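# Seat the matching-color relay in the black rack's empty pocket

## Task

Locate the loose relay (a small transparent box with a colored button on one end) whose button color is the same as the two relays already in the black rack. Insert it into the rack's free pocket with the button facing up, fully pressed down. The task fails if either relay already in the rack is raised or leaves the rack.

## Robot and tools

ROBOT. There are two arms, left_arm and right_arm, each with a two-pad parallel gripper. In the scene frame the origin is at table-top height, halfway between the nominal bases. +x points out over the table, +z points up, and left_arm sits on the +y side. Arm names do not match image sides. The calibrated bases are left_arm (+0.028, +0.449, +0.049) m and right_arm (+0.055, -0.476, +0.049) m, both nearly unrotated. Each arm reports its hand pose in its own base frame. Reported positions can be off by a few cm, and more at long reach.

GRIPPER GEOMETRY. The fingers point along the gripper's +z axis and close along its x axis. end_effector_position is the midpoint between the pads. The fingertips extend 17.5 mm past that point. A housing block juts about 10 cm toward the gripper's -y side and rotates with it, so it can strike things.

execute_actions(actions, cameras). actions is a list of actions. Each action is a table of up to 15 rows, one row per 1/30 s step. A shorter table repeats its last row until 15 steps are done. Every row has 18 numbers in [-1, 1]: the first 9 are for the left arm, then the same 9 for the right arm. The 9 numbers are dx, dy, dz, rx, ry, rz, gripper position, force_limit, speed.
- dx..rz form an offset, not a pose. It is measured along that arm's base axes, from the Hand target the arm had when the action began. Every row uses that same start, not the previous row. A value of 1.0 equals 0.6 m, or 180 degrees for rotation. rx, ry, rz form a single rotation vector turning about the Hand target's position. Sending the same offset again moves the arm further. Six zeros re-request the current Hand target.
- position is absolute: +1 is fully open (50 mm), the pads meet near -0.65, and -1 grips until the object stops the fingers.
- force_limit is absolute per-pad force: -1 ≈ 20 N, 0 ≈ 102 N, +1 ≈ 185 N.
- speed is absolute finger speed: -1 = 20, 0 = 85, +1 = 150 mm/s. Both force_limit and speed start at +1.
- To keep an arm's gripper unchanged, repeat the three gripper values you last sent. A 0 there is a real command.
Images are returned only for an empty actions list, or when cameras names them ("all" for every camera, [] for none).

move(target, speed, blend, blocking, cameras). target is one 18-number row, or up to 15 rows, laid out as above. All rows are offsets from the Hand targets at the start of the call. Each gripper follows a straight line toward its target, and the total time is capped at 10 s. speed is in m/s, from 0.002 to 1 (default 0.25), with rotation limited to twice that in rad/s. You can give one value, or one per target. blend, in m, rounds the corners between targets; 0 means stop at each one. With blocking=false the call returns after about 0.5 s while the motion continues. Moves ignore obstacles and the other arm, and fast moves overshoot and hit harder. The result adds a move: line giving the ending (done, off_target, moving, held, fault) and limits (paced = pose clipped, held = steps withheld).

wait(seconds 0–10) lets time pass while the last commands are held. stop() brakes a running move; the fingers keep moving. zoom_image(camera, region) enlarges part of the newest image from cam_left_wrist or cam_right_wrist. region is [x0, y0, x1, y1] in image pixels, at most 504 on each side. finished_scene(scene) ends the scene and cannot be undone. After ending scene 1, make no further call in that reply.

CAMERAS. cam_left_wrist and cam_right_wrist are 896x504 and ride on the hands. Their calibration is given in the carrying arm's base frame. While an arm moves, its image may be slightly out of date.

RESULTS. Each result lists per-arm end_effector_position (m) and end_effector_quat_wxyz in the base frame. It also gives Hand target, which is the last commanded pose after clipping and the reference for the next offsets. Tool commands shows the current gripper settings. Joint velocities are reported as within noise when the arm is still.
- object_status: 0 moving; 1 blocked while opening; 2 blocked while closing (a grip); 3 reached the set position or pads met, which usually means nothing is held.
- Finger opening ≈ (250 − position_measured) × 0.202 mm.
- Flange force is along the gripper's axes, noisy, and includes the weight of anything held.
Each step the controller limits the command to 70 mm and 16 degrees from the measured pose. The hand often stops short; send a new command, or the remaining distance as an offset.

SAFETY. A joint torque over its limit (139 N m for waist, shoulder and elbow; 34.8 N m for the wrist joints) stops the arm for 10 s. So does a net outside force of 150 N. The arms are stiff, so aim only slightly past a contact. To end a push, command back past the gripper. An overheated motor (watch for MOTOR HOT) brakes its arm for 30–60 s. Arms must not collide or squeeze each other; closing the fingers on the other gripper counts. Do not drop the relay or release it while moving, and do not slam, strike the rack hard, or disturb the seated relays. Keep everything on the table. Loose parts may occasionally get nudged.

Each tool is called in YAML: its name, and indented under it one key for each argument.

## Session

execute_actions:
  actions: []

Scene clock: 0.00 s.
left_arm: end_effector_position=(+0.2625, +0.3791, +0.1508) position_measured=3 object_status=3 end_effector_quat_wxyz=(+0.734, -0.438, -0.515, -0.062) | right_arm: end_effector_position=(+0.2732, +0.1468, +0.1893) position_measured=3 object_status=3 end_effector_quat_wxyz=(-0.111, +0.865, +0.453, -0.182)
Joint positions: left_arm=[0.367 0.695 -0.011 -1.36 -1.939 0.108] | right_arm=[0.627 -0.014 -0.215 -0.273 -1.705 -1.224]
Joint velocities: within noise
Flange force (N): no reading
Hand target: left_arm +0.2625, +0.3791, +0.1508; +0.734, -0.438, -0.515, -0.062 | right_arm +0.2732, +0.1468, +0.1893; -0.111, +0.865, +0.453, -0.182
Tool commands: left_gripper/position=+1.0 left_gripper/force_limit=+1.0 left_gripper/speed=+1.0 right_gripper/position=+1.0 right_gripper/force_limit=+1.0 right_gripper/speed=+1.0
camera_calibration:
cam_left_wrist: T_world_to_cam=[[0.464883, 0.367895, 0.805318, -0.372375], [0.754694, 0.310946, -0.57771, -0.216129], [-0.462947, 0.876336, -0.133095, -0.0567289], [0, 0, 0, 1]] pos_world=[0.30996, 0.253913, 0.16747]
cam_right_wrist: T_world_to_cam=[[0.53296, 0.814423, -0.229499, -0.211016], [0.83191, -0.553888, -0.0336591, -0.121499], [-0.15453, -0.172984, -0.972727, 0.386368], [0, 0, 0, 1]] pos_world=[0.273245, 0.171395, 0.323312]

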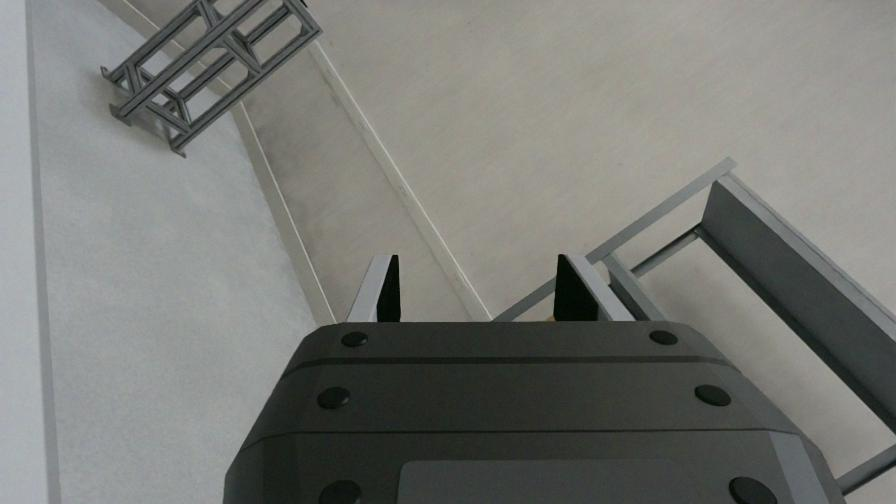

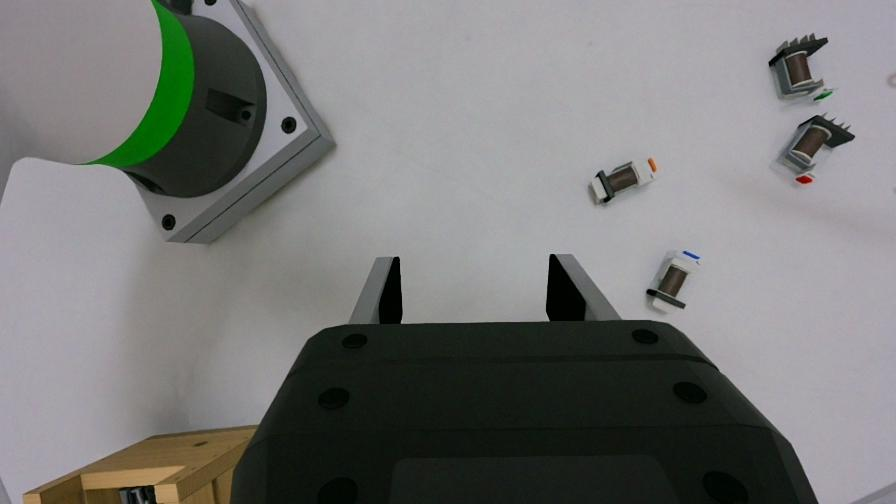

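move:
  target: [0,-0.3,0.4,-0.0474,-0.561,0.335,1,0,0,0.128,0.505,0.35,-0.009,-0.136,0,1,0,0]
  cameras: ["all"]

Scene clock: 7.93 s.
left_arm: end_effector_position=(+0.2625, +0.1991, +0.3908) position_measured=3 object_status=3 end_effector_quat_wxyz=(-0.001, +0.000, +1.000, +0.000) | right_arm: end_effector_position=(+0.3500, +0.4498, +0.3993) position_measured=3 object_status=3 end_effector_quat_wxyz=(-0.001, +0.886, +0.464, -0.001)
Joint positions: left_arm=[1.053 -0.267 0.028 -0.001 -1.866 0.517] | right_arm=[1.138 0.379 0.73 -0.003 -1.923 -1.745]
Flange force (N): left_arm=[-9.0 -2.7 1.2] | right_arm=[-7.6 -0.9 2.3]
Hand target: left_arm +0.2625, +0.1991, +0.3908; -0.001, +0.000, +1.000, +0.000 | right_arm +0.3500, +0.4498, +0.3993; -0.001, +0.886, +0.464, -0.001
Off the commanded pose: left_arm 0.000 m, 0 deg | right_arm 0.000 m, 0 deg.
move: done
camera_calibration:
cam_left_wrist: T_world_to_cam=[[-0.99995, 0.00990583, -0.00148358, 0.271678], [0.00871338, 0.933331, 0.358911, -0.315695], [0.00493998, 0.35888, -0.933371, 0.425948], [0, 0, 0, 1]] pos_world=[0.272311, 0.139092, 0.511277]
cam_right_wrist: T_world_to_cam=[[0.585013, 0.81096, -0.0101787, -0.554738], [0.767742, -0.549704, 0.329238, -0.134881], [0.261403, -0.200423, -0.944192, 0.510241], [0, 0, 0, 1]] pos_world=[0.294704, 0.47799, 0.520527]

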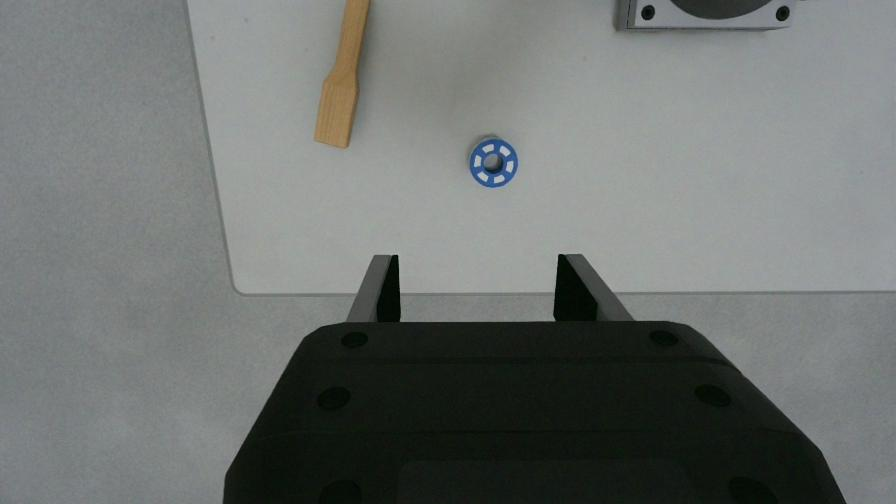

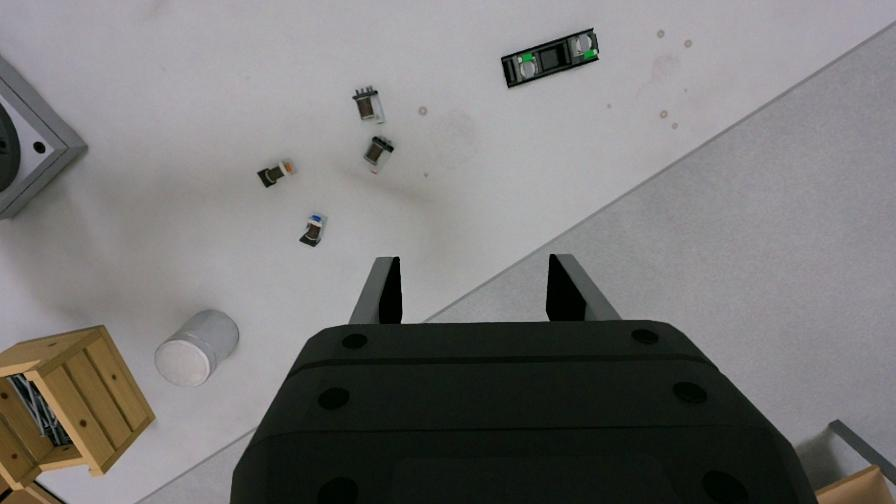

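zoom_image:
  camera: "cam_right_wrist"
  region: [490, 15, 610, 100]

zoom_image:
  camera: "cam_right_wrist"
  region: [330, 65, 420, 185]

Scaled by 4.200 from the camera's 896x504 image, which has a finer 1280x720 frame.

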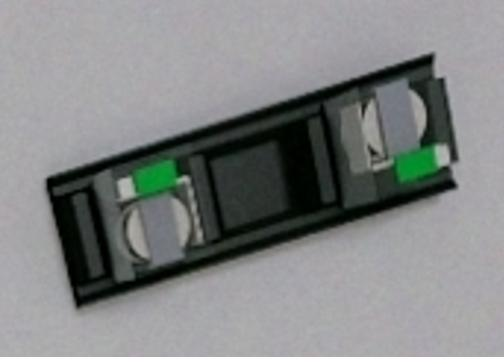

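Scaled by 4.200 from the camera's 896x504 image, which has a finer 1280x720 frame.

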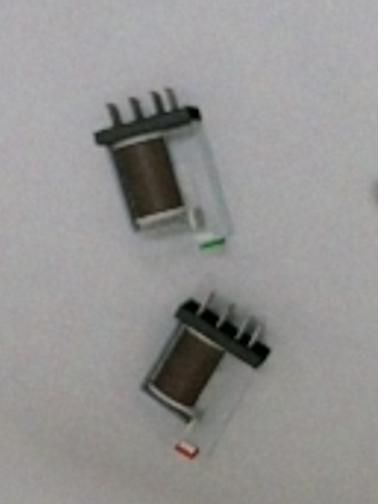

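move:
  target:
    - [0,0,0,0,0,0,1,0,0,-0.05,-0.05,-0.15,0,0,0.5556,1,0,0]
    - [0,0,0,0,0,0,1,0,0,-0.183,-0.1,-0.48,0,0,-0.9278,1,0,0]
  blend: 0.03
  speed: 0.5
  cameras: ["cam_right_wrist"]

zoom_image:
  camera: "cam_right_wrist"
  region: [370, 150, 590, 330]

Scene clock: 21.67 s.
left_arm: end_effector_position=(+0.2625, +0.1991, +0.3908) position_measured=3 object_status=3 end_effector_quat_wxyz=(-0.001, +0.000, +1.000, +0.000) | right_arm: end_effector_position=(+0.2402, +0.3898, +0.1113) position_measured=3 object_status=3 end_effector_quat_wxyz=(+0.001, -0.561, +0.828, -0.001)
Joint positions: left_arm=[1.053 -0.268 0.028 -0.001 -1.866 0.517] | right_arm=[1.308 0.103 -0.297 0.003 -1.17 1.453]
Flange force (N): left_arm=[-8.8 -2.5 0.7] | right_arm=[4.6 2.7 -1.8]
Hand target: left_arm +0.2625, +0.1991, +0.3908; -0.001, +0.000, +1.000, +0.000 | right_arm +0.2402, +0.3898, +0.1113; +0.001, -0.561, +0.828, -0.001
Off the commanded pose: left_arm 0.000 m, 0 deg | right_arm 0.000 m, 0 deg.
move: done
camera_calibration:
cam_right_wrist: T_world_to_cam=[[-0.387595, -0.921772, -0.0102812, 0.464266], [-0.871746, 0.362888, 0.329199, 0.0493057], [-0.299715, 0.136558, -0.944205, 0.258509], [0, 0, 0, 1]] pos_world=[0.300408, 0.374754, 0.232627]
Images, in order (width x height): cam_right_wrist 896x504.

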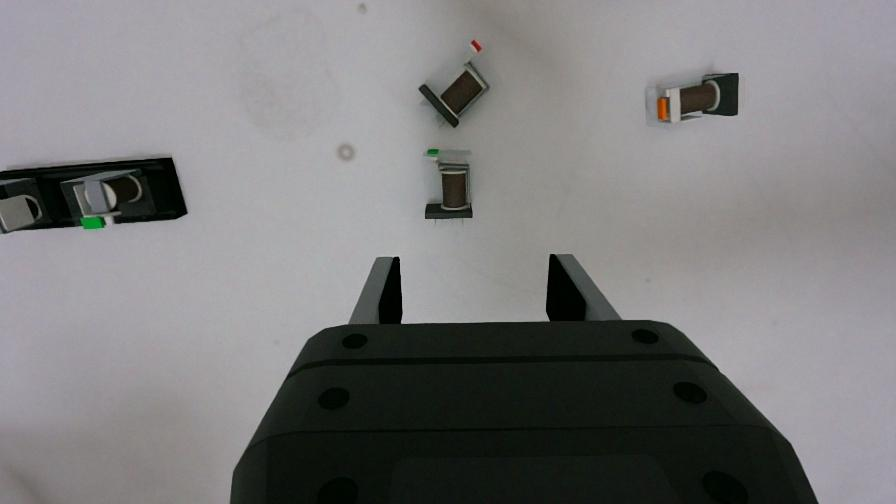

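Scaled by 2.291 from the camera's 896x504 image, which has a finer 1280x720 frame.

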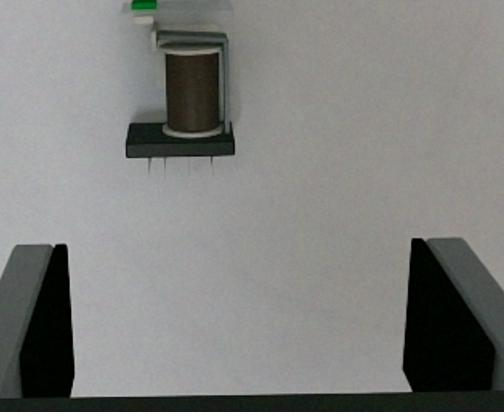

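move:
  target:
    - [0,0,0,0,0,0,1,0,0,0.0315,0.0025,-0.127,0.064,0.154,0,1,0,0]
    - [0,0,0,0,0,0,1,0,0,0.0315,0.0025,-0.2288,0.064,0.154,0,1,0,0]
  speed: [0.25,0.08]
  cameras: ["cam_right_wrist"]

zoom_image:
  camera: "cam_right_wrist"
  region: [370, 200, 590, 330]

Scene clock: 27.87 s.
left_arm: end_effector_position=(+0.2625, +0.1991, +0.3908) position_measured=3 object_status=3 end_effector_quat_wxyz=(-0.001, +0.000, +1.000, +0.000) | right_arm: end_effector_position=(+0.2582, +0.3906, -0.0111) position_measured=3 object_status=3 end_effector_quat_wxyz=(-0.143, -0.542, +0.800, +0.216)
Joint positions: left_arm=[1.053 -0.268 0.028 -0.001 -1.866 0.517] | right_arm=[0.902 0.469 -0.105 -0.54 -1.209 2.11]
Flange force (N): left_arm=[-9.5 -2.5 0.4] | right_arm=[2.8 3.6 -2.2]
Flange force when the fault began (N): right_arm=[18.1 73.2 -150.2]
Hand target: left_arm +0.2625, +0.1991, +0.3908; -0.001, +0.000, +1.000, +0.000 | right_arm +0.2582, +0.3906, -0.0111; -0.143, -0.542, +0.800, +0.216 (not the last commanded pose)
Tool commands: left_gripper/position=+1.0 left_gripper/force_limit=+0.0 left_gripper/speed=+0.0 right_gripper/position=+1.0 right_gripper/force_limit=+1.0 right_gripper/speed=+1.0
Off the commanded pose: left_arm 0.000 m, 0 deg | right_arm 0.015 m, 0 deg.
FORCE FAULT: contact force on the right arm reached its limit, and that arm stopped. The contact can be on any part of that arm, not only on its tool. That arm's remaining commands of this call were not run. That arm is still stopped at the end of this call. That arm stays stopped for about 10 more seconds. Until then a move that you send moves the other arm only, and its call returns only when the move has ended. Once the stop has ended, the next robot result says so. If the stop ends while you think or write, that arm runs what you send next, counted from a new Hand target: where the arm stands when the stop ends. While its stop runs, that arm takes no new command, but its gripper still runs the gripper command that each later call begins with. Until it ends, the stop uses up actions while you think or wait. An arm that is not stopped still takes commands.
move: fault (right_arm)
camera_calibration:
cam_right_wrist: T_world_to_cam=[[-0.390885, -0.920434, -0.00308629, 0.471225], [-0.599937, 0.252233, 0.759246, 0.0829024], [-0.698057, 0.29863, -0.650797, 0.191059], [0, 0, 0, 1]] pos_world=[0.367301, 0.355765, 0.0628516]
Images, in order (width x height): cam_right_wrist 896x504.

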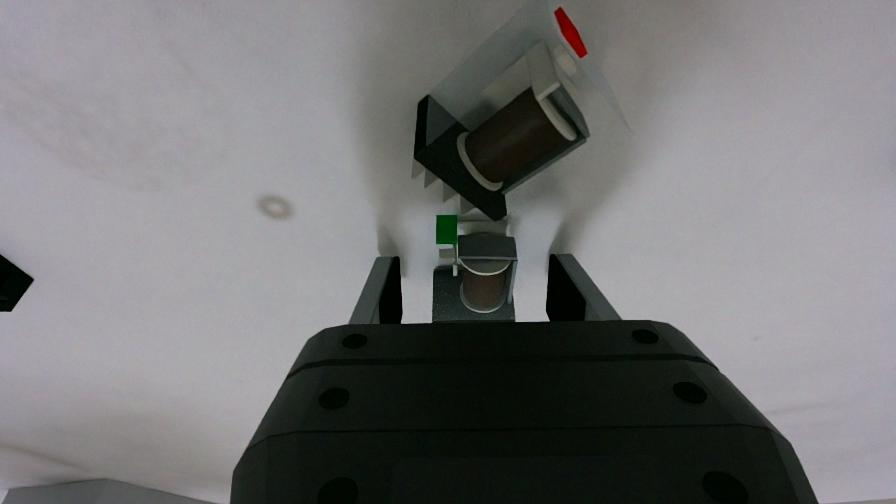

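Scaled by 2.291 from the camera's 896x504 image, which has a finer 1280x720 frame.

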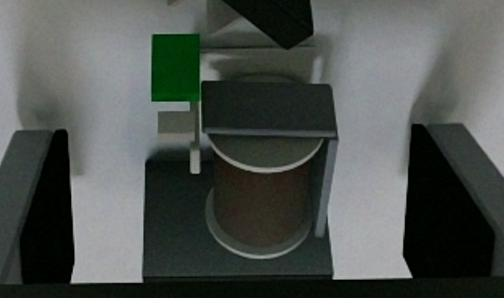

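wait:
  seconds: 9

move:
  target:
    - [0,0,0,0,0,0,1,0,0,0,0,0,0,0,0,-1,-0.6,-0.7]
    - [0,0,0,0,0,0,1,0,0,0,0,0.15,0,0,0,-1,-0.6,-0.7]
  speed: [0.1,0.1]
  cameras: ["cam_right_wrist"]

zoom_image:
  camera: "cam_right_wrist"
  region: [370, 200, 590, 330]

Scene clock: 39.50 s.
left_arm: end_effector_position=(+0.2625, +0.1991, +0.3908) position_measured=3 object_status=3 end_effector_quat_wxyz=(-0.001, +0.000, +1.000, +0.000) | right_arm: end_effector_position=(+0.2582, +0.3906, -0.0111) position_measured=3 object_status=3 end_effector_quat_wxyz=(-0.143, -0.542, +0.800, +0.216)
Joint positions: left_arm=[1.053 -0.268 0.028 -0.001 -1.866 0.517] | right_arm=[0.902 0.469 -0.105 -0.54 -1.209 2.11]
Flange force (N): left_arm=[-8.8 -2.7 1.0] | right_arm=[3.1 3.7 -1.9]
Hand target: left_arm +0.2625, +0.1991, +0.3908; -0.001, +0.000, +1.000, +0.000 | right_arm +0.2582, +0.3906, -0.0111; -0.143, -0.542, +0.800, +0.216 (not the last commanded pose)
Tool commands: left_gripper/position=+1.0 left_gripper/force_limit=+0.0 left_gripper/speed=+0.0 right_gripper/position=+1.0 right_gripper/force_limit=+1.0 right_gripper/speed=+1.0
Off the commanded pose: left_arm 0.000 m, 0 deg | right_arm 0.015 m, 0 deg.
FORCE FAULT, CONTINUED: the right arm's stop, for the force fault that an earlier result reported, is over. The rest of the stop counts as 20 of the actions that you can send in this scene. During its stop the right arm's controller moved it back a little. That arm's target is now where it stood when the stop ended, not its last command. That arm accepts commands again.
wait: 9.00 s; at rest from the start

Scene clock: 41.60 s.
left_arm: end_effector_position=(+0.2625, +0.1991, +0.3908) position_measured=3 object_status=3 end_effector_quat_wxyz=(-0.001, +0.000, +1.000, +0.000) | right_arm: end_effector_position=(+0.2582, +0.3906, +0.0789) position_measured=117 object_status=2 end_effector_quat_wxyz=(-0.143, -0.542, +0.800, +0.216)
Joint positions: left_arm=[1.053 -0.268 0.028 -0.001 -1.866 0.517] | right_arm=[0.905 0.336 -0.049 -0.514 -1.371 2.009]
Flange force (N): left_arm=[-9.0 -2.4 1.2] | right_arm=[4.8 3.9 -0.5]
Hand target: left_arm +0.2625, +0.1991, +0.3908; -0.001, +0.000, +1.000, +0.000 | right_arm +0.2582, +0.3906, +0.0789; -0.143, -0.542, +0.800, +0.216
Off the commanded pose: left_arm 0.000 m, 0 deg | right_arm 0.000 m, 0 deg.
move: done
camera_calibration:
cam_right_wrist: T_world_to_cam=[[-0.390885, -0.920434, -0.00308629, 0.471464], [-0.599937, 0.252233, 0.759246, 0.0145103], [-0.698057, 0.29863, -0.650797, 0.249561], [0, 0, 0, 1]] pos_world=[0.367201, 0.355765, 0.152852]
Images, in order (width x height): cam_right_wrist 896x504.

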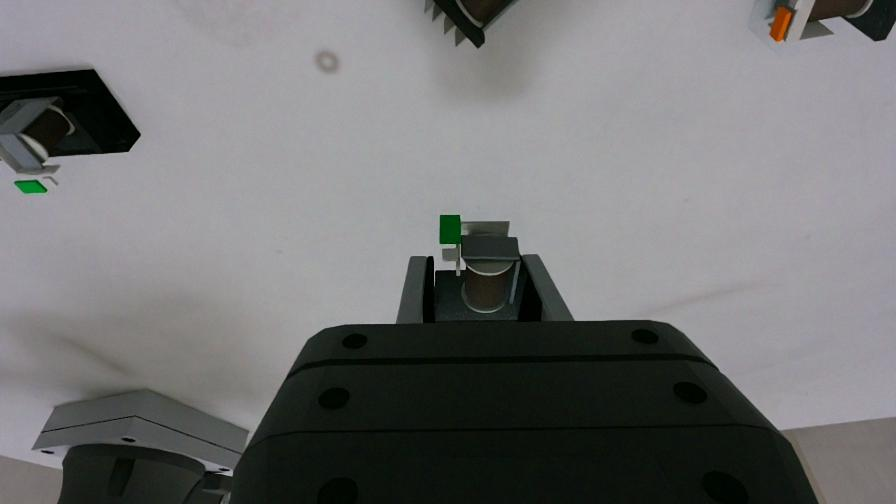

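Scaled by 2.291 from the camera's 896x504 image, which has a finer 1280x720 frame.

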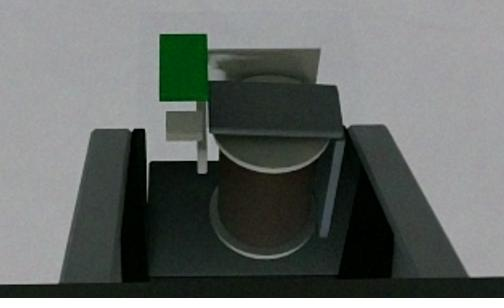

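move:
  target:
    - [0,0,0,0,0,0,1,0,0,0.278,0.049,0.09,0,0,0.4889,-1,-0.6,-0.7]
    - [0,0,0,0,0,0,1,0,0,0.278,0.049,0.09,0.198,-0.505,0.377,-1,-0.6,-0.7]
    - [0,0,0,0,0,0,1,0,0,0.278,0.049,-0.105,0.198,-0.505,0.377,-1,-0.6,-0.7]
  speed: [0.4,0.4,0.15]
  cameras: ["cam_right_wrist"]

Scene clock: 53.43 s.
left_arm: end_effector_position=(+0.2625, +0.1991, +0.3908) position_measured=3 object_status=3 end_effector_quat_wxyz=(-0.001, +0.000, +1.000, +0.000) | right_arm: end_effector_position=(+0.4250, +0.4200, +0.0159) position_measured=117 object_status=2 end_effector_quat_wxyz=(-0.487, +0.848, -0.179, +0.111)
Joint positions: left_arm=[1.053 -0.268 0.028 -0.001 -1.866 0.517] | right_arm=[0.855 0.381 -0.864 0.37 0.737 3.024]
Flange force (N): left_arm=[-9.1 -2.6 0.8] | right_arm=[-2.8 -4.2 -3.7]
Hand target: left_arm +0.2625, +0.1991, +0.3908; -0.001, +0.000, +1.000, +0.000 | right_arm +0.4250, +0.4200, +0.0159; -0.487, +0.848, -0.179, +0.111
Off the commanded pose: left_arm 0.000 m, 0 deg | right_arm 0.000 m, 0 deg.
move: done
camera_calibration:
cam_right_wrist: T_world_to_cam=[[0.910882, -0.412615, -0.006605, -0.202995], [-0.317141, -0.689695, -0.650955, 0.452986], [0.264038, 0.595037, -0.759088, -0.215405], [0, 0, 0, 1]] pos_world=[0.38544, 0.356838, 0.130022]
Images, in order (width x height): cam_right_wrist 896x504.

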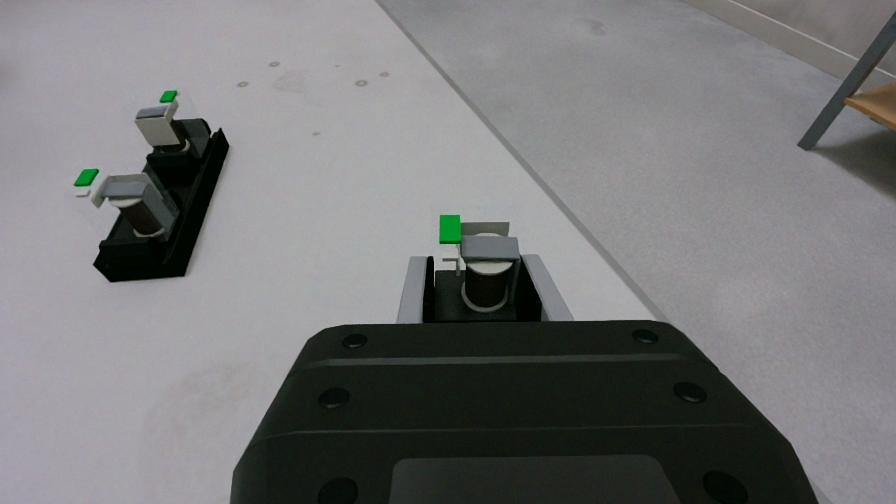

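move:
  target: [0,0,0,0,0,0,1,0,0,0,0,-0.0165,0,0,0,-1,-0.6,-0.7]
  speed: 0.03

move:
  target: [0,0,0,0,0,0,1,0,0,0,0,-0.004,0,0,0,-1,-0.6,-0.7]
  speed: 0.02
  cameras: ["cam_right_wrist"]

zoom_image:
  camera: "cam_right_wrist"
  region: [370, 200, 590, 330]

Scene clock: 55.33 s.
left_arm: end_effector_position=(+0.2625, +0.1991, +0.3908) position_measured=3 object_status=3 end_effector_quat_wxyz=(-0.001, +0.000, +1.000, +0.000) | right_arm: end_effector_position=(+0.4250, +0.4200, +0.0060) position_measured=117 object_status=2 end_effector_quat_wxyz=(-0.487, +0.848, -0.179, +0.111)
Joint positions: left_arm=[1.053 -0.268 0.028 -0.001 -1.866 0.517] | right_arm=[0.856 0.411 -0.86 0.358 0.762 3.038]
Flange force (N): left_arm=[-8.9 -3.0 0.9] | right_arm=[-3.6 -4.8 -4.7]
Hand target: left_arm +0.2625, +0.1991, +0.3908; -0.001, +0.000, +1.000, +0.000 | right_arm +0.4250, +0.4200, +0.0060; -0.487, +0.848, -0.179, +0.111
Off the commanded pose: left_arm 0.000 m, 0 deg | right_arm 0.000 m, 0 deg.
move: done

Scene clock: 56.03 s.
left_arm: end_effector_position=(+0.2625, +0.1991, +0.3908) position_measured=3 object_status=3 end_effector_quat_wxyz=(-0.001, +0.000, +1.000, +0.000) | right_arm: end_effector_position=(+0.4250, +0.4200, +0.0036) position_measured=117 object_status=2 end_effector_quat_wxyz=(-0.487, +0.848, -0.179, +0.111)
Joint positions: left_arm=[1.053 -0.268 0.028 -0.001 -1.866 0.517] | right_arm=[0.857 0.419 -0.859 0.355 0.768 3.041]
Flange force (N): left_arm=[-8.6 -2.7 1.1] | right_arm=[-3.2 -4.3 -3.4]
Hand target: left_arm +0.2625, +0.1991, +0.3908; -0.001, +0.000, +1.000, +0.000 | right_arm +0.4250, +0.4200, +0.0036; -0.487, +0.848, -0.179, +0.111
Off the commanded pose: left_arm 0.000 m, 0 deg | right_arm 0.000 m, 0 deg.
move: done
camera_calibration:
cam_right_wrist: T_world_to_cam=[[0.910852, -0.412678, -0.00666284, -0.203077], [-0.317223, -0.689657, -0.650955, 0.444929], [0.26404, 0.595037, -0.759087, -0.224683], [0, 0, 0, 1]] pos_world=[0.38544, 0.356738, 0.117722]
Images, in order (width x height): cam_right_wrist 896x504.

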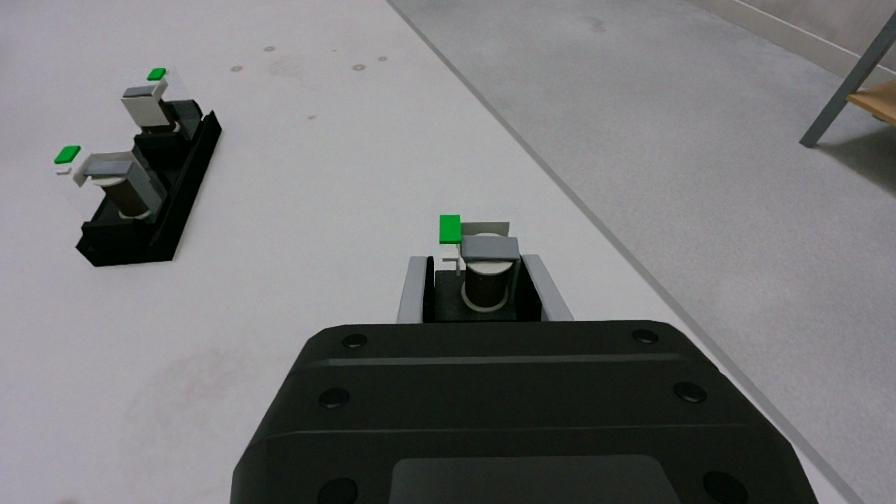

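Scaled by 2.291 from the camera's 896x504 image, which has a finer 1280x720 frame.

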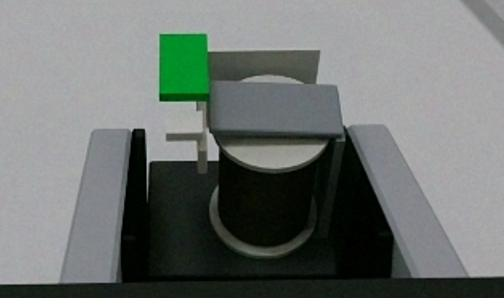

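move:
  target: [0,0,0,0,0,0,1,0,0,0,0,-0.0025,0,0,0,-1,-0.6,-0.7]
  speed: 0.01

move:
  target: [0,0,0,0,0,0,1,0,0,0,0,-0.002,0,0,0,-1,-0.6,-0.7]
  speed: 0.01

Scene clock: 57.83 s.
left_arm: end_effector_position=(+0.2625, +0.1991, +0.3908) position_measured=3 object_status=3 end_effector_quat_wxyz=(-0.001, +0.000, +1.000, +0.000) | right_arm: end_effector_position=(+0.4250, +0.4200, +0.0021) position_measured=117 object_status=2 end_effector_quat_wxyz=(-0.487, +0.848, -0.179, +0.111)
Joint positions: left_arm=[1.053 -0.268 0.028 -0.001 -1.866 0.517] | right_arm=[0.857 0.423 -0.858 0.353 0.771 3.043]
Flange force (N): left_arm=[-8.9 -2.5 1.0] | right_arm=[-3.6 -3.7 -2.4]
Hand target: left_arm +0.2625, +0.1991, +0.3908; -0.001, +0.000, +1.000, +0.000 | right_arm +0.4250, +0.4200, +0.0021; -0.487, +0.848, -0.179, +0.111
Off the commanded pose: left_arm 0.000 m, 0 deg | right_arm 0.000 m, 0 deg.
move: done

Scene clock: 58.53 s.
left_arm: end_effector_position=(+0.2625, +0.1991, +0.3908) position_measured=3 object_status=3 end_effector_quat_wxyz=(-0.001, +0.000, +1.000, +0.000) | right_arm: end_effector_position=(+0.4250, +0.4200, +0.0009) position_measured=117 object_status=2 end_effector_quat_wxyz=(-0.487, +0.848, -0.179, +0.111)
Joint positions: left_arm=[1.053 -0.268 0.028 -0.001 -1.866 0.517] | right_arm=[0.857 0.427 -0.857 0.352 0.774 3.045]
Flange force (N): left_arm=[-8.9 -2.6 0.8] | right_arm=[-3.2 -4.4 -2.8]
Hand target: left_arm +0.2625, +0.1991, +0.3908; -0.001, +0.000, +1.000, +0.000 | right_arm +0.4250, +0.4200, +0.0009; -0.487, +0.848, -0.179, +0.111
Off the commanded pose: left_arm 0.000 m, 0 deg | right_arm 0.000 m, 0 deg.
move: done

move:
  target: [0,0,0,0,0,0,1,0,0,0,0,-0.0027,0,0,0,-1,-0.6,-0.7]
  speed: 0.01

move:
  target: [0,0,0,0,0,0,1,0,0,0,0,-0.002,0,0,0,-1,-0.6,-0.7]
  speed: 0.01

Scene clock: 59.80 s.
left_arm: end_effector_position=(+0.2625, +0.1991, +0.3908) position_measured=3 object_status=3 end_effector_quat_wxyz=(-0.001, +0.000, +1.000, +0.000) | right_arm: end_effector_position=(+0.4250, +0.4200, -0.0007) position_measured=117 object_status=2 end_effector_quat_wxyz=(-0.487, +0.848, -0.179, +0.111)
Joint positions: left_arm=[1.053 -0.268 0.028 -0.001 -1.866 0.517] | right_arm=[0.857 0.432 -0.857 0.35 0.778 3.047]
Flange force (N): left_arm=[-9.4 -2.4 0.8] | right_arm=[-2.2 -4.0 -3.4]
Hand target: left_arm +0.2625, +0.1991, +0.3908; -0.001, +0.000, +1.000, +0.000 | right_arm +0.4250, +0.4200, -0.0007; -0.487, +0.848, -0.179, +0.111
Off the commanded pose: left_arm 0.000 m, 0 deg | right_arm 0.000 m, 0 deg.
move: done

Scene clock: 60.50 s.
left_arm: end_effector_position=(+0.2625, +0.1991, +0.3908) position_measured=3 object_status=3 end_effector_quat_wxyz=(-0.001, +0.000, +1.000, +0.000) | right_arm: end_effector_position=(+0.4250, +0.4200, -0.0019) position_measured=117 object_status=2 end_effector_quat_wxyz=(-0.487, +0.848, -0.179, +0.111)
Joint positions: left_arm=[1.053 -0.268 0.028 -0.001 -1.866 0.517] | right_arm=[0.857 0.436 -0.856 0.349 0.781 3.049]
Flange force (N): left_arm=[-8.8 -2.5 0.9] | right_arm=[-3.8 -4.5 -3.6]
Hand target: left_arm +0.2625, +0.1991, +0.3908; -0.001, +0.000, +1.000, +0.000 | right_arm +0.4250, +0.4200, -0.0019; -0.487, +0.848, -0.179, +0.111
Off the commanded pose: left_arm 0.000 m, 0 deg | right_arm 0.000 m, 0 deg.
move: done

move:
  target: [0,0,0,0,0,0,1,0,0,0,0,-0.003,0,0,0,-1,-0.6,-0.7]
  speed: 0.01

move:
  target: [0,0,0,0,0,0,1,0,0,0,0,-0.002,0,0,0,-1,-0.6,-0.7]
  speed: 0.01
  cameras: ["cam_right_wrist"]

Scene clock: 61.87 s.
left_arm: end_effector_position=(+0.2625, +0.1991, +0.3908) position_measured=3 object_status=3 end_effector_quat_wxyz=(-0.001, +0.000, +1.000, +0.000) | right_arm: end_effector_position=(+0.4250, +0.4200, -0.0037) position_measured=117 object_status=2 end_effector_quat_wxyz=(-0.487, +0.848, -0.179, +0.111)
Joint positions: left_arm=[1.053 -0.268 0.028 -0.001 -1.866 0.517] | right_arm=[0.858 0.442 -0.855 0.347 0.786 3.051]
Flange force (N): left_arm=[-9.4 -2.3 0.5] | right_arm=[-3.4 -4.5 -2.7]
Hand target: left_arm +0.2625, +0.1991, +0.3908; -0.001, +0.000, +1.000, +0.000 | right_arm +0.4250, +0.4200, -0.0037; -0.487, +0.848, -0.179, +0.111
Off the commanded pose: left_arm 0.000 m, 0 deg | right_arm 0.000 m, 0 deg.
move: done

Scene clock: 62.57 s.
left_arm: end_effector_position=(+0.2625, +0.1991, +0.3908) position_measured=3 object_status=3 end_effector_quat_wxyz=(-0.001, +0.000, +1.000, +0.000) | right_arm: end_effector_position=(+0.4250, +0.4200, -0.0049) position_measured=117 object_status=2 end_effector_quat_wxyz=(-0.487, +0.848, -0.179, +0.111)
Joint positions: left_arm=[1.053 -0.268 0.028 -0.001 -1.866 0.517] | right_arm=[0.858 0.445 -0.855 0.346 0.789 3.053]
Flange force (N): left_arm=[-8.9 -2.9 1.2] | right_arm=[-3.7 -4.5 -3.4]
Hand target: left_arm +0.2625, +0.1991, +0.3908; -0.001, +0.000, +1.000, +0.000 | right_arm +0.4250, +0.4200, -0.0049; -0.487, +0.848, -0.179, +0.111
Off the commanded pose: left_arm 0.000 m, 0 deg | right_arm 0.000 m, 0 deg.
move: done
camera_calibration:
cam_right_wrist: T_world_to_cam=[[0.910852, -0.412678, -0.00666284, -0.203134], [-0.317223, -0.689657, -0.650955, 0.43933], [0.26404, 0.595037, -0.759087, -0.231211], [0, 0, 0, 1]] pos_world=[0.38544, 0.356738, 0.109122]
Images, in order (width x height): cam_right_wrist 896x504.

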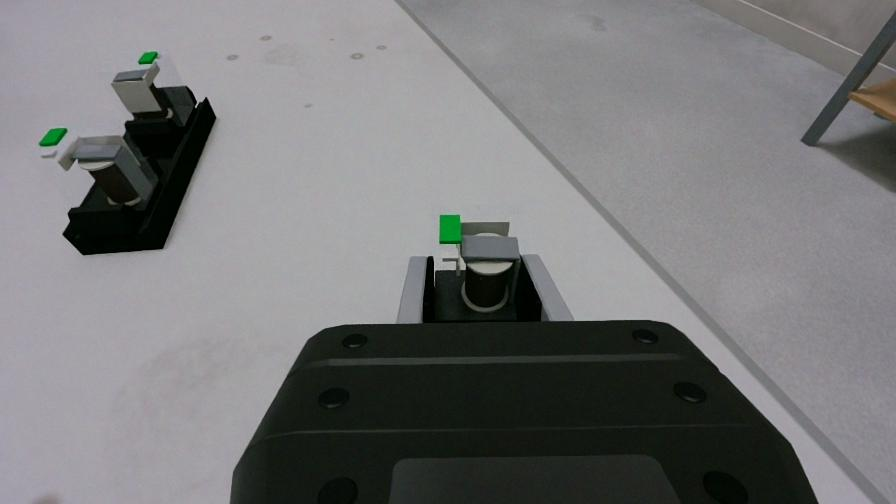

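move:
  target: [0,0,0,0,0,0,1,0,0,0,0,-0.003,0,0,0,-1,-0.6,-0.7]
  speed: 0.01

move:
  target: [0,0,0,0,0,0,1,0,0,0,0,-0.002,0,0,0,-1,-0.6,-0.7]
  speed: 0.01

Scene clock: 64.00 s.
left_arm: end_effector_position=(+0.2625, +0.1991, +0.3908) position_measured=3 object_status=3 end_effector_quat_wxyz=(-0.001, +0.000, +1.000, +0.000) | right_arm: end_effector_position=(+0.4250, +0.4200, -0.0067) position_measured=117 object_status=2 end_effector_quat_wxyz=(-0.487, +0.848, -0.179, +0.111)
Joint positions: left_arm=[1.053 -0.268 0.028 -0.001 -1.866 0.517] | right_arm=[0.858 0.451 -0.854 0.344 0.793 3.055]
Flange force (N): left_arm=[-9.0 -2.3 0.9] | right_arm=[-3.4 -4.4 -2.9]
Hand target: left_arm +0.2625, +0.1991, +0.3908; -0.001, +0.000, +1.000, +0.000 | right_arm +0.4250, +0.4200, -0.0067; -0.487, +0.848, -0.179, +0.111
Off the commanded pose: left_arm 0.000 m, 0 deg | right_arm 0.000 m, 0 deg.
move: done

Scene clock: 64.70 s.
left_arm: end_effector_position=(+0.2625, +0.1991, +0.3908) position_measured=3 object_status=3 end_effector_quat_wxyz=(-0.001, +0.000, +1.000, +0.000) | right_arm: end_effector_position=(+0.4250, +0.4200, -0.0079) position_measured=117 object_status=2 end_effector_quat_wxyz=(-0.487, +0.848, -0.179, +0.111)
Joint positions: left_arm=[1.053 -0.268 0.028 -0.001 -1.866 0.517] | right_arm=[0.858 0.455 -0.853 0.342 0.796 3.057]
Flange force (N): left_arm=[-8.9 -2.6 1.3] | right_arm=[-2.6 -4.7 -3.1]
Hand target: left_arm +0.2625, +0.1991, +0.3908; -0.001, +0.000, +1.000, +0.000 | right_arm +0.4250, +0.4200, -0.0079; -0.487, +0.848, -0.179, +0.111
Off the commanded pose: left_arm 0.000 m, 0 deg | right_arm 0.000 m, 0 deg.
move: done

move:
  target: [0,0,0,0,0,0,1,0,0,0,0,-0.003,0,0,0,-1,-0.6,-0.7]
  speed: 0.01

move:
  target: [0,0,0,0,0,0,1,0,0,0,0,-0.002,0,0,0,-1,-0.6,-0.7]
  speed: 0.01

Scene clock: 66.40 s.
left_arm: end_effector_position=(+0.2625, +0.1991, +0.3908) position_measured=3 object_status=3 end_effector_quat_wxyz=(-0.001, +0.000, +1.000, +0.000) | right_arm: end_effector_position=(+0.4250, +0.4200, -0.0097) position_measured=117 object_status=2 end_effector_quat_wxyz=(-0.487, +0.848, -0.179, +0.111)
Joint positions: left_arm=[1.053 -0.268 0.028 -0.001 -1.866 0.517] | right_arm=[0.858 0.46 -0.852 0.341 0.8 3.059]
Flange force (N): left_arm=[-9.0 -2.0 1.0] | right_arm=[-2.9 -4.7 -3.3]
Hand target: left_arm +0.2625, +0.1991, +0.3908; -0.001, +0.000, +1.000, +0.000 | right_arm +0.4250, +0.4200, -0.0097; -0.487, +0.848, -0.179, +0.111
Off the commanded pose: left_arm 0.000 m, 0 deg | right_arm 0.000 m, 0 deg.
move: done

Scene clock: 67.10 s.
left_arm: end_effector_position=(+0.2625, +0.1991, +0.3908) position_measured=3 object_status=3 end_effector_quat_wxyz=(-0.001, +0.000, +1.000, +0.000) | right_arm: end_effector_position=(+0.4250, +0.4200, -0.0109) position_measured=117 object_status=2 end_effector_quat_wxyz=(-0.487, +0.848, -0.179, +0.111)
Joint positions: left_arm=[1.053 -0.268 0.028 -0.001 -1.866 0.517] | right_arm=[0.859 0.464 -0.851 0.339 0.803 3.06]
Flange force (N): left_arm=[-8.5 -2.7 1.2] | right_arm=[-2.9 -3.9 -2.4]
Hand target: left_arm +0.2625, +0.1991, +0.3908; -0.001, +0.000, +1.000, +0.000 | right_arm +0.4250, +0.4200, -0.0109; -0.487, +0.848, -0.179, +0.111
Off the commanded pose: left_arm 0.000 m, 0 deg | right_arm 0.000 m, 0 deg.
move: done

move:
  target: [0,0,0,0,0,0,1,0,0,0,0,-0.003,0,0,0,-1,-0.6,-0.7]
  speed: 0.01

move:
  target: [0,0,0,0,0,0,1,0,0,0,0,-0.002,0,0,0,-1,-0.6,-0.7]
  speed: 0.01
  cameras: ["cam_right_wrist"]

zoom_image:
  camera: "cam_right_wrist"
  region: [370, 200, 590, 330]

Scene clock: 69.17 s.
left_arm: end_effector_position=(+0.2625, +0.1991, +0.3908) position_measured=3 object_status=3 end_effector_quat_wxyz=(-0.001, +0.000, +1.000, +0.000) | right_arm: end_effector_position=(+0.4250, +0.4200, -0.0127) position_measured=117 object_status=2 end_effector_quat_wxyz=(-0.487, +0.848, -0.179, +0.111)
Joint positions: left_arm=[1.053 -0.268 0.028 -0.001 -1.866 0.517] | right_arm=[0.859 0.47 -0.85 0.338 0.808 3.063]
Flange force (N): left_arm=[-8.2 -2.7 0.8] | right_arm=[-3.0 -4.0 -2.0]
Hand target: left_arm +0.2625, +0.1991, +0.3908; -0.001, +0.000, +1.000, +0.000 | right_arm +0.4250, +0.4200, -0.0127; -0.487, +0.848, -0.179, +0.111
Off the commanded pose: left_arm 0.000 m, 0 deg | right_arm 0.000 m, 0 deg.
move: done

Scene clock: 69.87 s.
left_arm: end_effector_position=(+0.2625, +0.1991, +0.3908) position_measured=3 object_status=3 end_effector_quat_wxyz=(-0.001, +0.000, +1.000, +0.000) | right_arm: end_effector_position=(+0.4250, +0.4200, -0.0139) position_measured=117 object_status=2 end_effector_quat_wxyz=(-0.487, +0.848, -0.179, +0.111)
Joint positions: left_arm=[1.053 -0.268 0.028 -0.001 -1.866 0.517] | right_arm=[0.859 0.474 -0.85 0.337 0.811 3.064]
Flange force (N): left_arm=[-9.2 -2.8 0.9] | right_arm=[-2.6 -3.7 -2.9]
Hand target: left_arm +0.2625, +0.1991, +0.3908; -0.001, +0.000, +1.000, +0.000 | right_arm +0.4250, +0.4200, -0.0139; -0.487, +0.848, -0.179, +0.111
Off the commanded pose: left_arm 0.000 m, 0 deg | right_arm 0.000 m, 0 deg.
move: done
camera_calibration:
cam_right_wrist: T_world_to_cam=[[0.910852, -0.412678, -0.00666284, -0.203194], [-0.317223, -0.689657, -0.650955, 0.433472], [0.26404, 0.595037, -0.759087, -0.238043], [0, 0, 0, 1]] pos_world=[0.38544, 0.356738, 0.100122]
Images, in order (width x height): cam_right_wrist 896x504.

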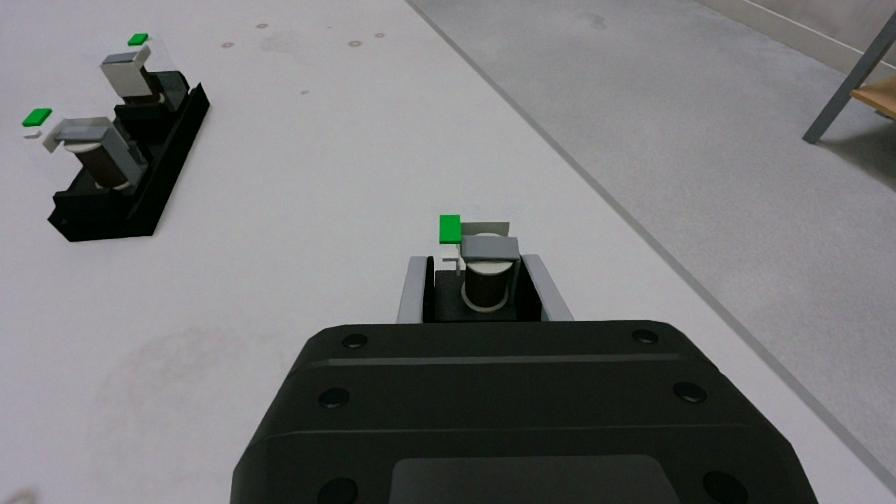

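Scaled by 2.291 from the camera's 896x504 image, which has a finer 1280x720 frame.

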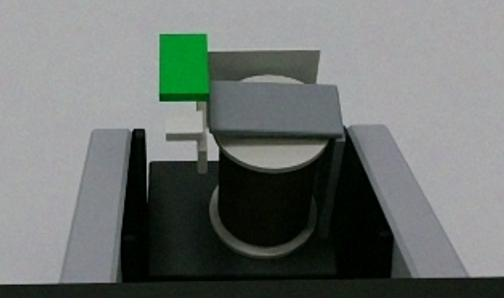

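move:
  target: [0,0,0,0,0,0,1,0,0,0,0,-0.003,0,0,0,-1,-0.6,-0.7]
  speed: 0.01

move:
  target: [0,0,0,0,0,0,1,0,0,0,0,-0.002,0,0,0,-1,-0.6,-0.7]
  speed: 0.01

Scene clock: 72.23 s.
left_arm: end_effector_position=(+0.2625, +0.1991, +0.3908) position_measured=3 object_status=3 end_effector_quat_wxyz=(-0.001, +0.000, +1.000, +0.000) | right_arm: end_effector_position=(+0.4250, +0.4200, -0.0157) position_measured=117 object_status=2 end_effector_quat_wxyz=(-0.487, +0.848, -0.179, +0.111)
Joint positions: left_arm=[1.053 -0.268 0.028 -0.001 -1.866 0.517] | right_arm=[0.859 0.479 -0.849 0.335 0.815 3.066]
Flange force (N): left_arm=[-8.6 -2.6 1.0] | right_arm=[-2.6 -3.7 -2.6]
Hand target: left_arm +0.2625, +0.1991, +0.3908; -0.001, +0.000, +1.000, +0.000 | right_arm +0.4250, +0.4200, -0.0157; -0.487, +0.848, -0.179, +0.111
Off the commanded pose: left_arm 0.000 m, 0 deg | right_arm 0.000 m, 0 deg.
move: done

Scene clock: 72.93 s.
left_arm: end_effector_position=(+0.2625, +0.1991, +0.3908) position_measured=3 object_status=3 end_effector_quat_wxyz=(-0.001, +0.000, +1.000, +0.000) | right_arm: end_effector_position=(+0.4250, +0.4200, -0.0169) position_measured=117 object_status=2 end_effector_quat_wxyz=(-0.487, +0.848, -0.179, +0.111)
Joint positions: left_arm=[1.053 -0.268 0.028 -0.001 -1.866 0.517] | right_arm=[0.859 0.483 -0.848 0.334 0.818 3.068]
Flange force (N): left_arm=[-9.0 -2.5 0.6] | right_arm=[-2.7 -3.8 -2.7]
Hand target: left_arm +0.2625, +0.1991, +0.3908; -0.001, +0.000, +1.000, +0.000 | right_arm +0.4250, +0.4200, -0.0169; -0.487, +0.848, -0.179, +0.111
Off the commanded pose: left_arm 0.000 m, 0 deg | right_arm 0.000 m, 0 deg.
move: done

move:
  target: [0,0,0,0,0,0,1,0,0,0,0,-0.003,0,0,0,-1,-0.6,-0.7]
  speed: 0.01

move:
  target: [0,0,0,0,0,0,1,0,0,0,0,-0.002,0,0,0,-1,-0.6,-0.7]
  speed: 0.01

Scene clock: 74.30 s.
left_arm: end_effector_position=(+0.2625, +0.1991, +0.3908) position_measured=3 object_status=3 end_effector_quat_wxyz=(-0.001, +0.000, +1.000, +0.000) | right_arm: end_effector_position=(+0.4250, +0.4200, -0.0187) position_measured=117 object_status=2 end_effector_quat_wxyz=(-0.487, +0.848, -0.179, +0.111)
Joint positions: left_arm=[1.053 -0.268 0.028 -0.001 -1.866 0.517] | right_arm=[0.86 0.489 -0.847 0.332 0.822 3.07]
Flange force (N): left_arm=[-9.2 -2.7 0.9] | right_arm=[-2.9 -3.8 -1.7]
Hand target: left_arm +0.2625, +0.1991, +0.3908; -0.001, +0.000, +1.000, +0.000 | right_arm +0.4250, +0.4200, -0.0187; -0.487, +0.848, -0.179, +0.111
Off the commanded pose: left_arm 0.000 m, 0 deg | right_arm 0.000 m, 0 deg.
move: done

Scene clock: 75.00 s.
left_arm: end_effector_position=(+0.2625, +0.1991, +0.3908) position_measured=3 object_status=3 end_effector_quat_wxyz=(-0.001, +0.000, +1.000, +0.000) | right_arm: end_effector_position=(+0.4250, +0.4200, -0.0199) position_measured=117 object_status=2 end_effector_quat_wxyz=(-0.487, +0.848, -0.179, +0.111)
Joint positions: left_arm=[1.053 -0.268 0.028 -0.001 -1.866 0.517] | right_arm=[0.86 0.493 -0.846 0.331 0.825 3.071]
Flange force (N): left_arm=[-9.2 -2.4 0.7] | right_arm=[-2.3 -3.8 -2.5]
Hand target: left_arm +0.2625, +0.1991, +0.3908; -0.001, +0.000, +1.000, +0.000 | right_arm +0.4250, +0.4200, -0.0199; -0.487, +0.848, -0.179, +0.111
Off the commanded pose: left_arm 0.000 m, 0 deg | right_arm 0.000 m, 0 deg.
move: done

move:
  target: [0,0,0,0,0,0,1,0,0,0,0,-0.002,0,0,0,-1,-0.6,-0.7]
  speed: 0.01

move:
  target: [0,0,0,0,0,0,1,0,0,0,0,-0.002,0,0,0,-1,-0.6,-0.7]
  speed: 0.01

move:
  target: [0,0,0,0,0,0,1,0,0,0,0,-0.002,0,0,0,-1,-0.6,-0.7]
  speed: 0.01

Scene clock: 76.63 s.
left_arm: end_effector_position=(+0.2625, +0.1991, +0.3908) position_measured=3 object_status=3 end_effector_quat_wxyz=(-0.001, +0.000, +1.000, +0.000) | right_arm: end_effector_position=(+0.4251, +0.4201, -0.0210) position_measured=117 object_status=2 end_effector_quat_wxyz=(-0.487, +0.847, -0.179, +0.111)
Joint positions: left_arm=[1.053 -0.268 0.028 -0.001 -1.866 0.517] | right_arm=[0.86 0.496 -0.845 0.33 0.828 3.073]
Flange force (N): left_arm=[-9.3 -2.1 0.8] | right_arm=[-3.7 -17.8 -18.7]
Hand target: left_arm +0.2625, +0.1991, +0.3908; -0.001, +0.000, +1.000, +0.000 | right_arm +0.4250, +0.4200, -0.0211; -0.487, +0.848, -0.179, +0.111
Off the commanded pose: left_arm 0.000 m, 0 deg | right_arm 0.000 m, 0 deg.
move: done

Scene clock: 77.33 s.
left_arm: end_effector_position=(+0.2625, +0.1991, +0.3908) position_measured=3 object_status=3 end_effector_quat_wxyz=(-0.001, +0.000, +1.000, +0.000) | right_arm: end_effector_position=(+0.4251, +0.4201, -0.0222) position_measured=117 object_status=2 end_effector_quat_wxyz=(-0.487, +0.847, -0.179, +0.111)
Joint positions: left_arm=[1.053 -0.268 0.028 -0.001 -1.866 0.517] | right_arm=[0.86 0.5 -0.845 0.329 0.831 3.074]
Flange force (N): left_arm=[-9.1 -2.5 0.7] | right_arm=[-6.1 -52.5 -58.4]
Hand target: left_arm +0.2625, +0.1991, +0.3908; -0.001, +0.000, +1.000, +0.000 | right_arm +0.4250, +0.4200, -0.0223; -0.487, +0.848, -0.179, +0.111
Off the commanded pose: left_arm 0.000 m, 0 deg | right_arm 0.000 m, 0 deg.
move: done

Scene clock: 78.03 s.
left_arm: end_effector_position=(+0.2625, +0.1991, +0.3908) position_measured=3 object_status=3 end_effector_quat_wxyz=(-0.001, +0.000, +1.000, +0.000) | right_arm: end_effector_position=(+0.4250, +0.4200, -0.0235) position_measured=117 object_status=2 end_effector_quat_wxyz=(-0.487, +0.847, -0.179, +0.111)
Joint positions: left_arm=[1.053 -0.268 0.028 -0.001 -1.866 0.517] | right_arm=[0.86 0.504 -0.844 0.328 0.834 3.075]
Flange force (N): left_arm=[-8.8 -2.3 0.9] | right_arm=[-1.9 -61.6 -49.9]
Hand target: left_arm +0.2625, +0.1991, +0.3908; -0.001, +0.000, +1.000, +0.000 | right_arm +0.4250, +0.4200, -0.0235; -0.487, +0.848, -0.179, +0.111
Off the commanded pose: left_arm 0.000 m, 0 deg | right_arm 0.000 m, 0 deg.
move: done

move:
  target:
    - [0,0,0,0,0,0,1,0,0,0,0,0.0025,0,0,0,-1,-0.6,-0.7]
    - [0,0,0,0,0,0,1,0,0,0,0,0.0025,0,0,0,0.9,-0.6,-0.8]
    - [0,0,0,0,0,0,1,0,0,-0.058,-0.126,0.09,0,0,0,0.9,-0.6,-0.8]
    - [0,0,0,0,0,0,1,0,0,-0.04,-0.06,0.2,0,0,0,0.9,-0.6,-0.8]
    - [0,0,0,0,0,0,1,0,0,0,0,0.24,-0.303,0.1387,0,0.9,-0.6,-0.8]
  speed: [0.02,0.02,0.1,0.3,0.4]
  blend: [0,0,0.02,0.02,0]
  cameras: ["cam_right_wrist"]

zoom_image:
  camera: "cam_right_wrist"
  region: [370, 180, 590, 330]

Scene clock: 87.30 s.
left_arm: end_effector_position=(+0.2625, +0.1991, +0.3908) position_measured=3 object_status=3 end_effector_quat_wxyz=(-0.001, +0.000, +1.000, +0.000) | right_arm: end_effector_position=(+0.4250, +0.4200, +0.1205) position_measured=18 object_status=3 end_effector_quat_wxyz=(+0.000, +0.979, -0.206, +0.001)
Joint positions: left_arm=[1.053 -0.268 0.028 -0.001 -1.866 0.517] | right_arm=[1 0.43 0.14 0.002 -1.281 3.297]
Flange force (N): left_arm=[-9.1 -2.5 0.8] | right_arm=[-2.6 4.4 -1.5]
Hand target: left_arm +0.2625, +0.1991, +0.3908; -0.001, +0.000, +1.000, +0.000 | right_arm +0.4250, +0.4200, +0.1205; +0.000, +0.979, -0.206, +0.001
Off the commanded pose: left_arm 0.000 m, 0 deg | right_arm 0.000 m, 0 deg.
move: done; limits=paced
camera_calibration:
cam_right_wrist: T_world_to_cam=[[0.907673, -0.419625, -0.00673355, -0.197981], [-0.393852, -0.857246, 0.331677, 0.505592], [-0.144952, -0.298402, -0.943369, 0.435305], [0, 0, 0, 1]] pos_world=[0.441929, 0.480235, 0.241627]
Images, in order (width x height): cam_right_wrist 896x504.

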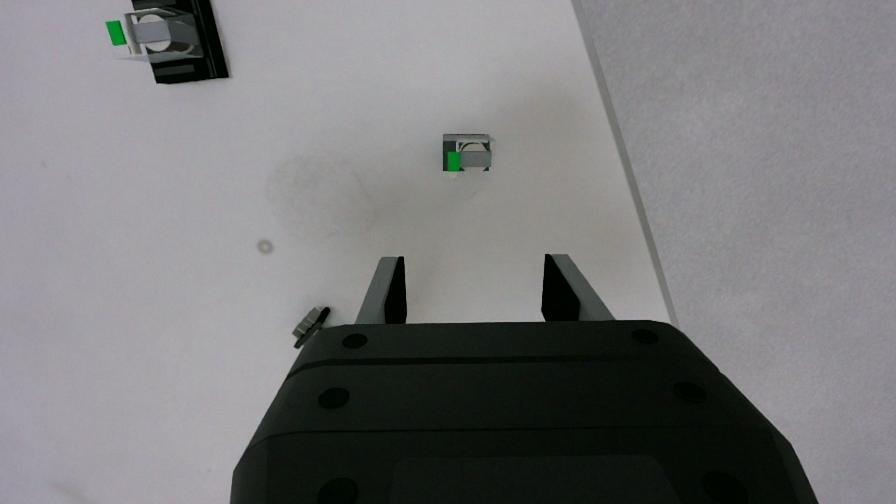

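Scaled by 2.291 from the camera's 896x504 image, which has a finer 1280x720 frame.

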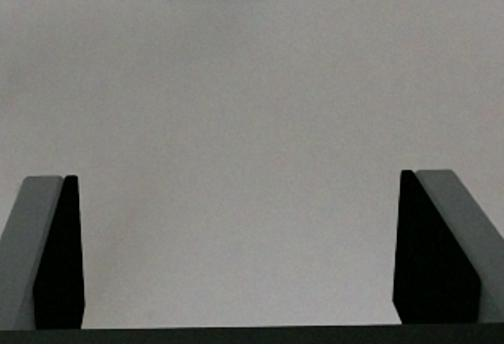

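move:
  target:
    - [0,0,0,0,0,0,1,0,0,0.01,0.018,-0.117,0,0,0,0.9,-0.6,-0.8]
  speed: 0.12
  cameras: ["cam_right_wrist"]

Scene clock: 92.17 s.
left_arm: end_effector_position=(+0.2625, +0.1991, +0.3908) position_measured=3 object_status=3 end_effector_quat_wxyz=(-0.001, +0.000, +1.000, +0.000) | right_arm: end_effector_position=(+0.4310, +0.4308, +0.0503) position_measured=18 object_status=3 end_effector_quat_wxyz=(+0.000, +0.979, -0.206, +0.001)
Joint positions: left_arm=[1.053 -0.268 0.028 -0.001 -1.866 0.517] | right_arm=[1.001 0.518 0.095 0.002 -1.147 3.296]
Flange force (N): left_arm=[-9.0 -2.4 1.3] | right_arm=[-2.9 5.0 -2.2]
Hand target: left_arm +0.2625, +0.1991, +0.3908; -0.001, +0.000, +1.000, +0.000 | right_arm +0.4310, +0.4308, +0.0503; +0.000, +0.979, -0.206, +0.001
Off the commanded pose: left_arm 0.000 m, 0 deg | right_arm 0.000 m, 0 deg.
move: done
camera_calibration:
cam_right_wrist: T_world_to_cam=[[0.907617, -0.419743, -0.00682634, -0.199179], [-0.393943, -0.857222, 0.331633, 0.540493], [-0.145052, -0.298307, -0.943384, 0.373159], [0, 0, 0, 1]] pos_world=[0.447829, 0.491034, 0.171427]
Images, in order (width x height): cam_right_wrist 896x504.

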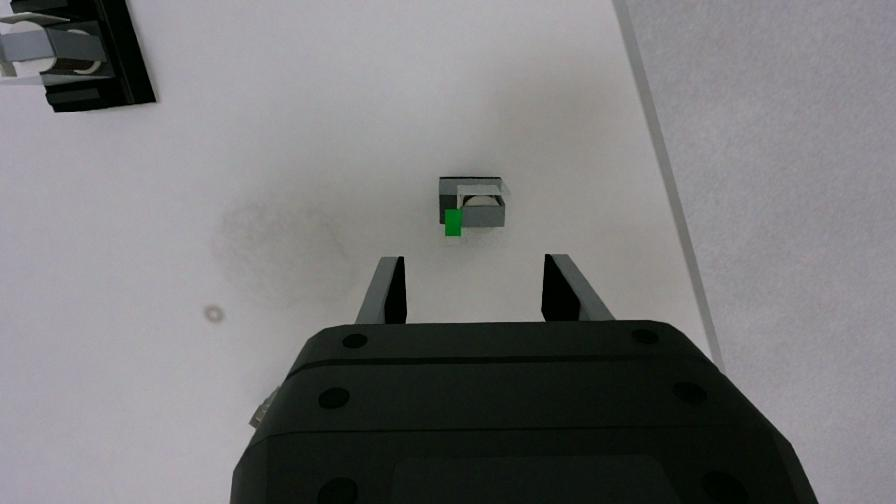

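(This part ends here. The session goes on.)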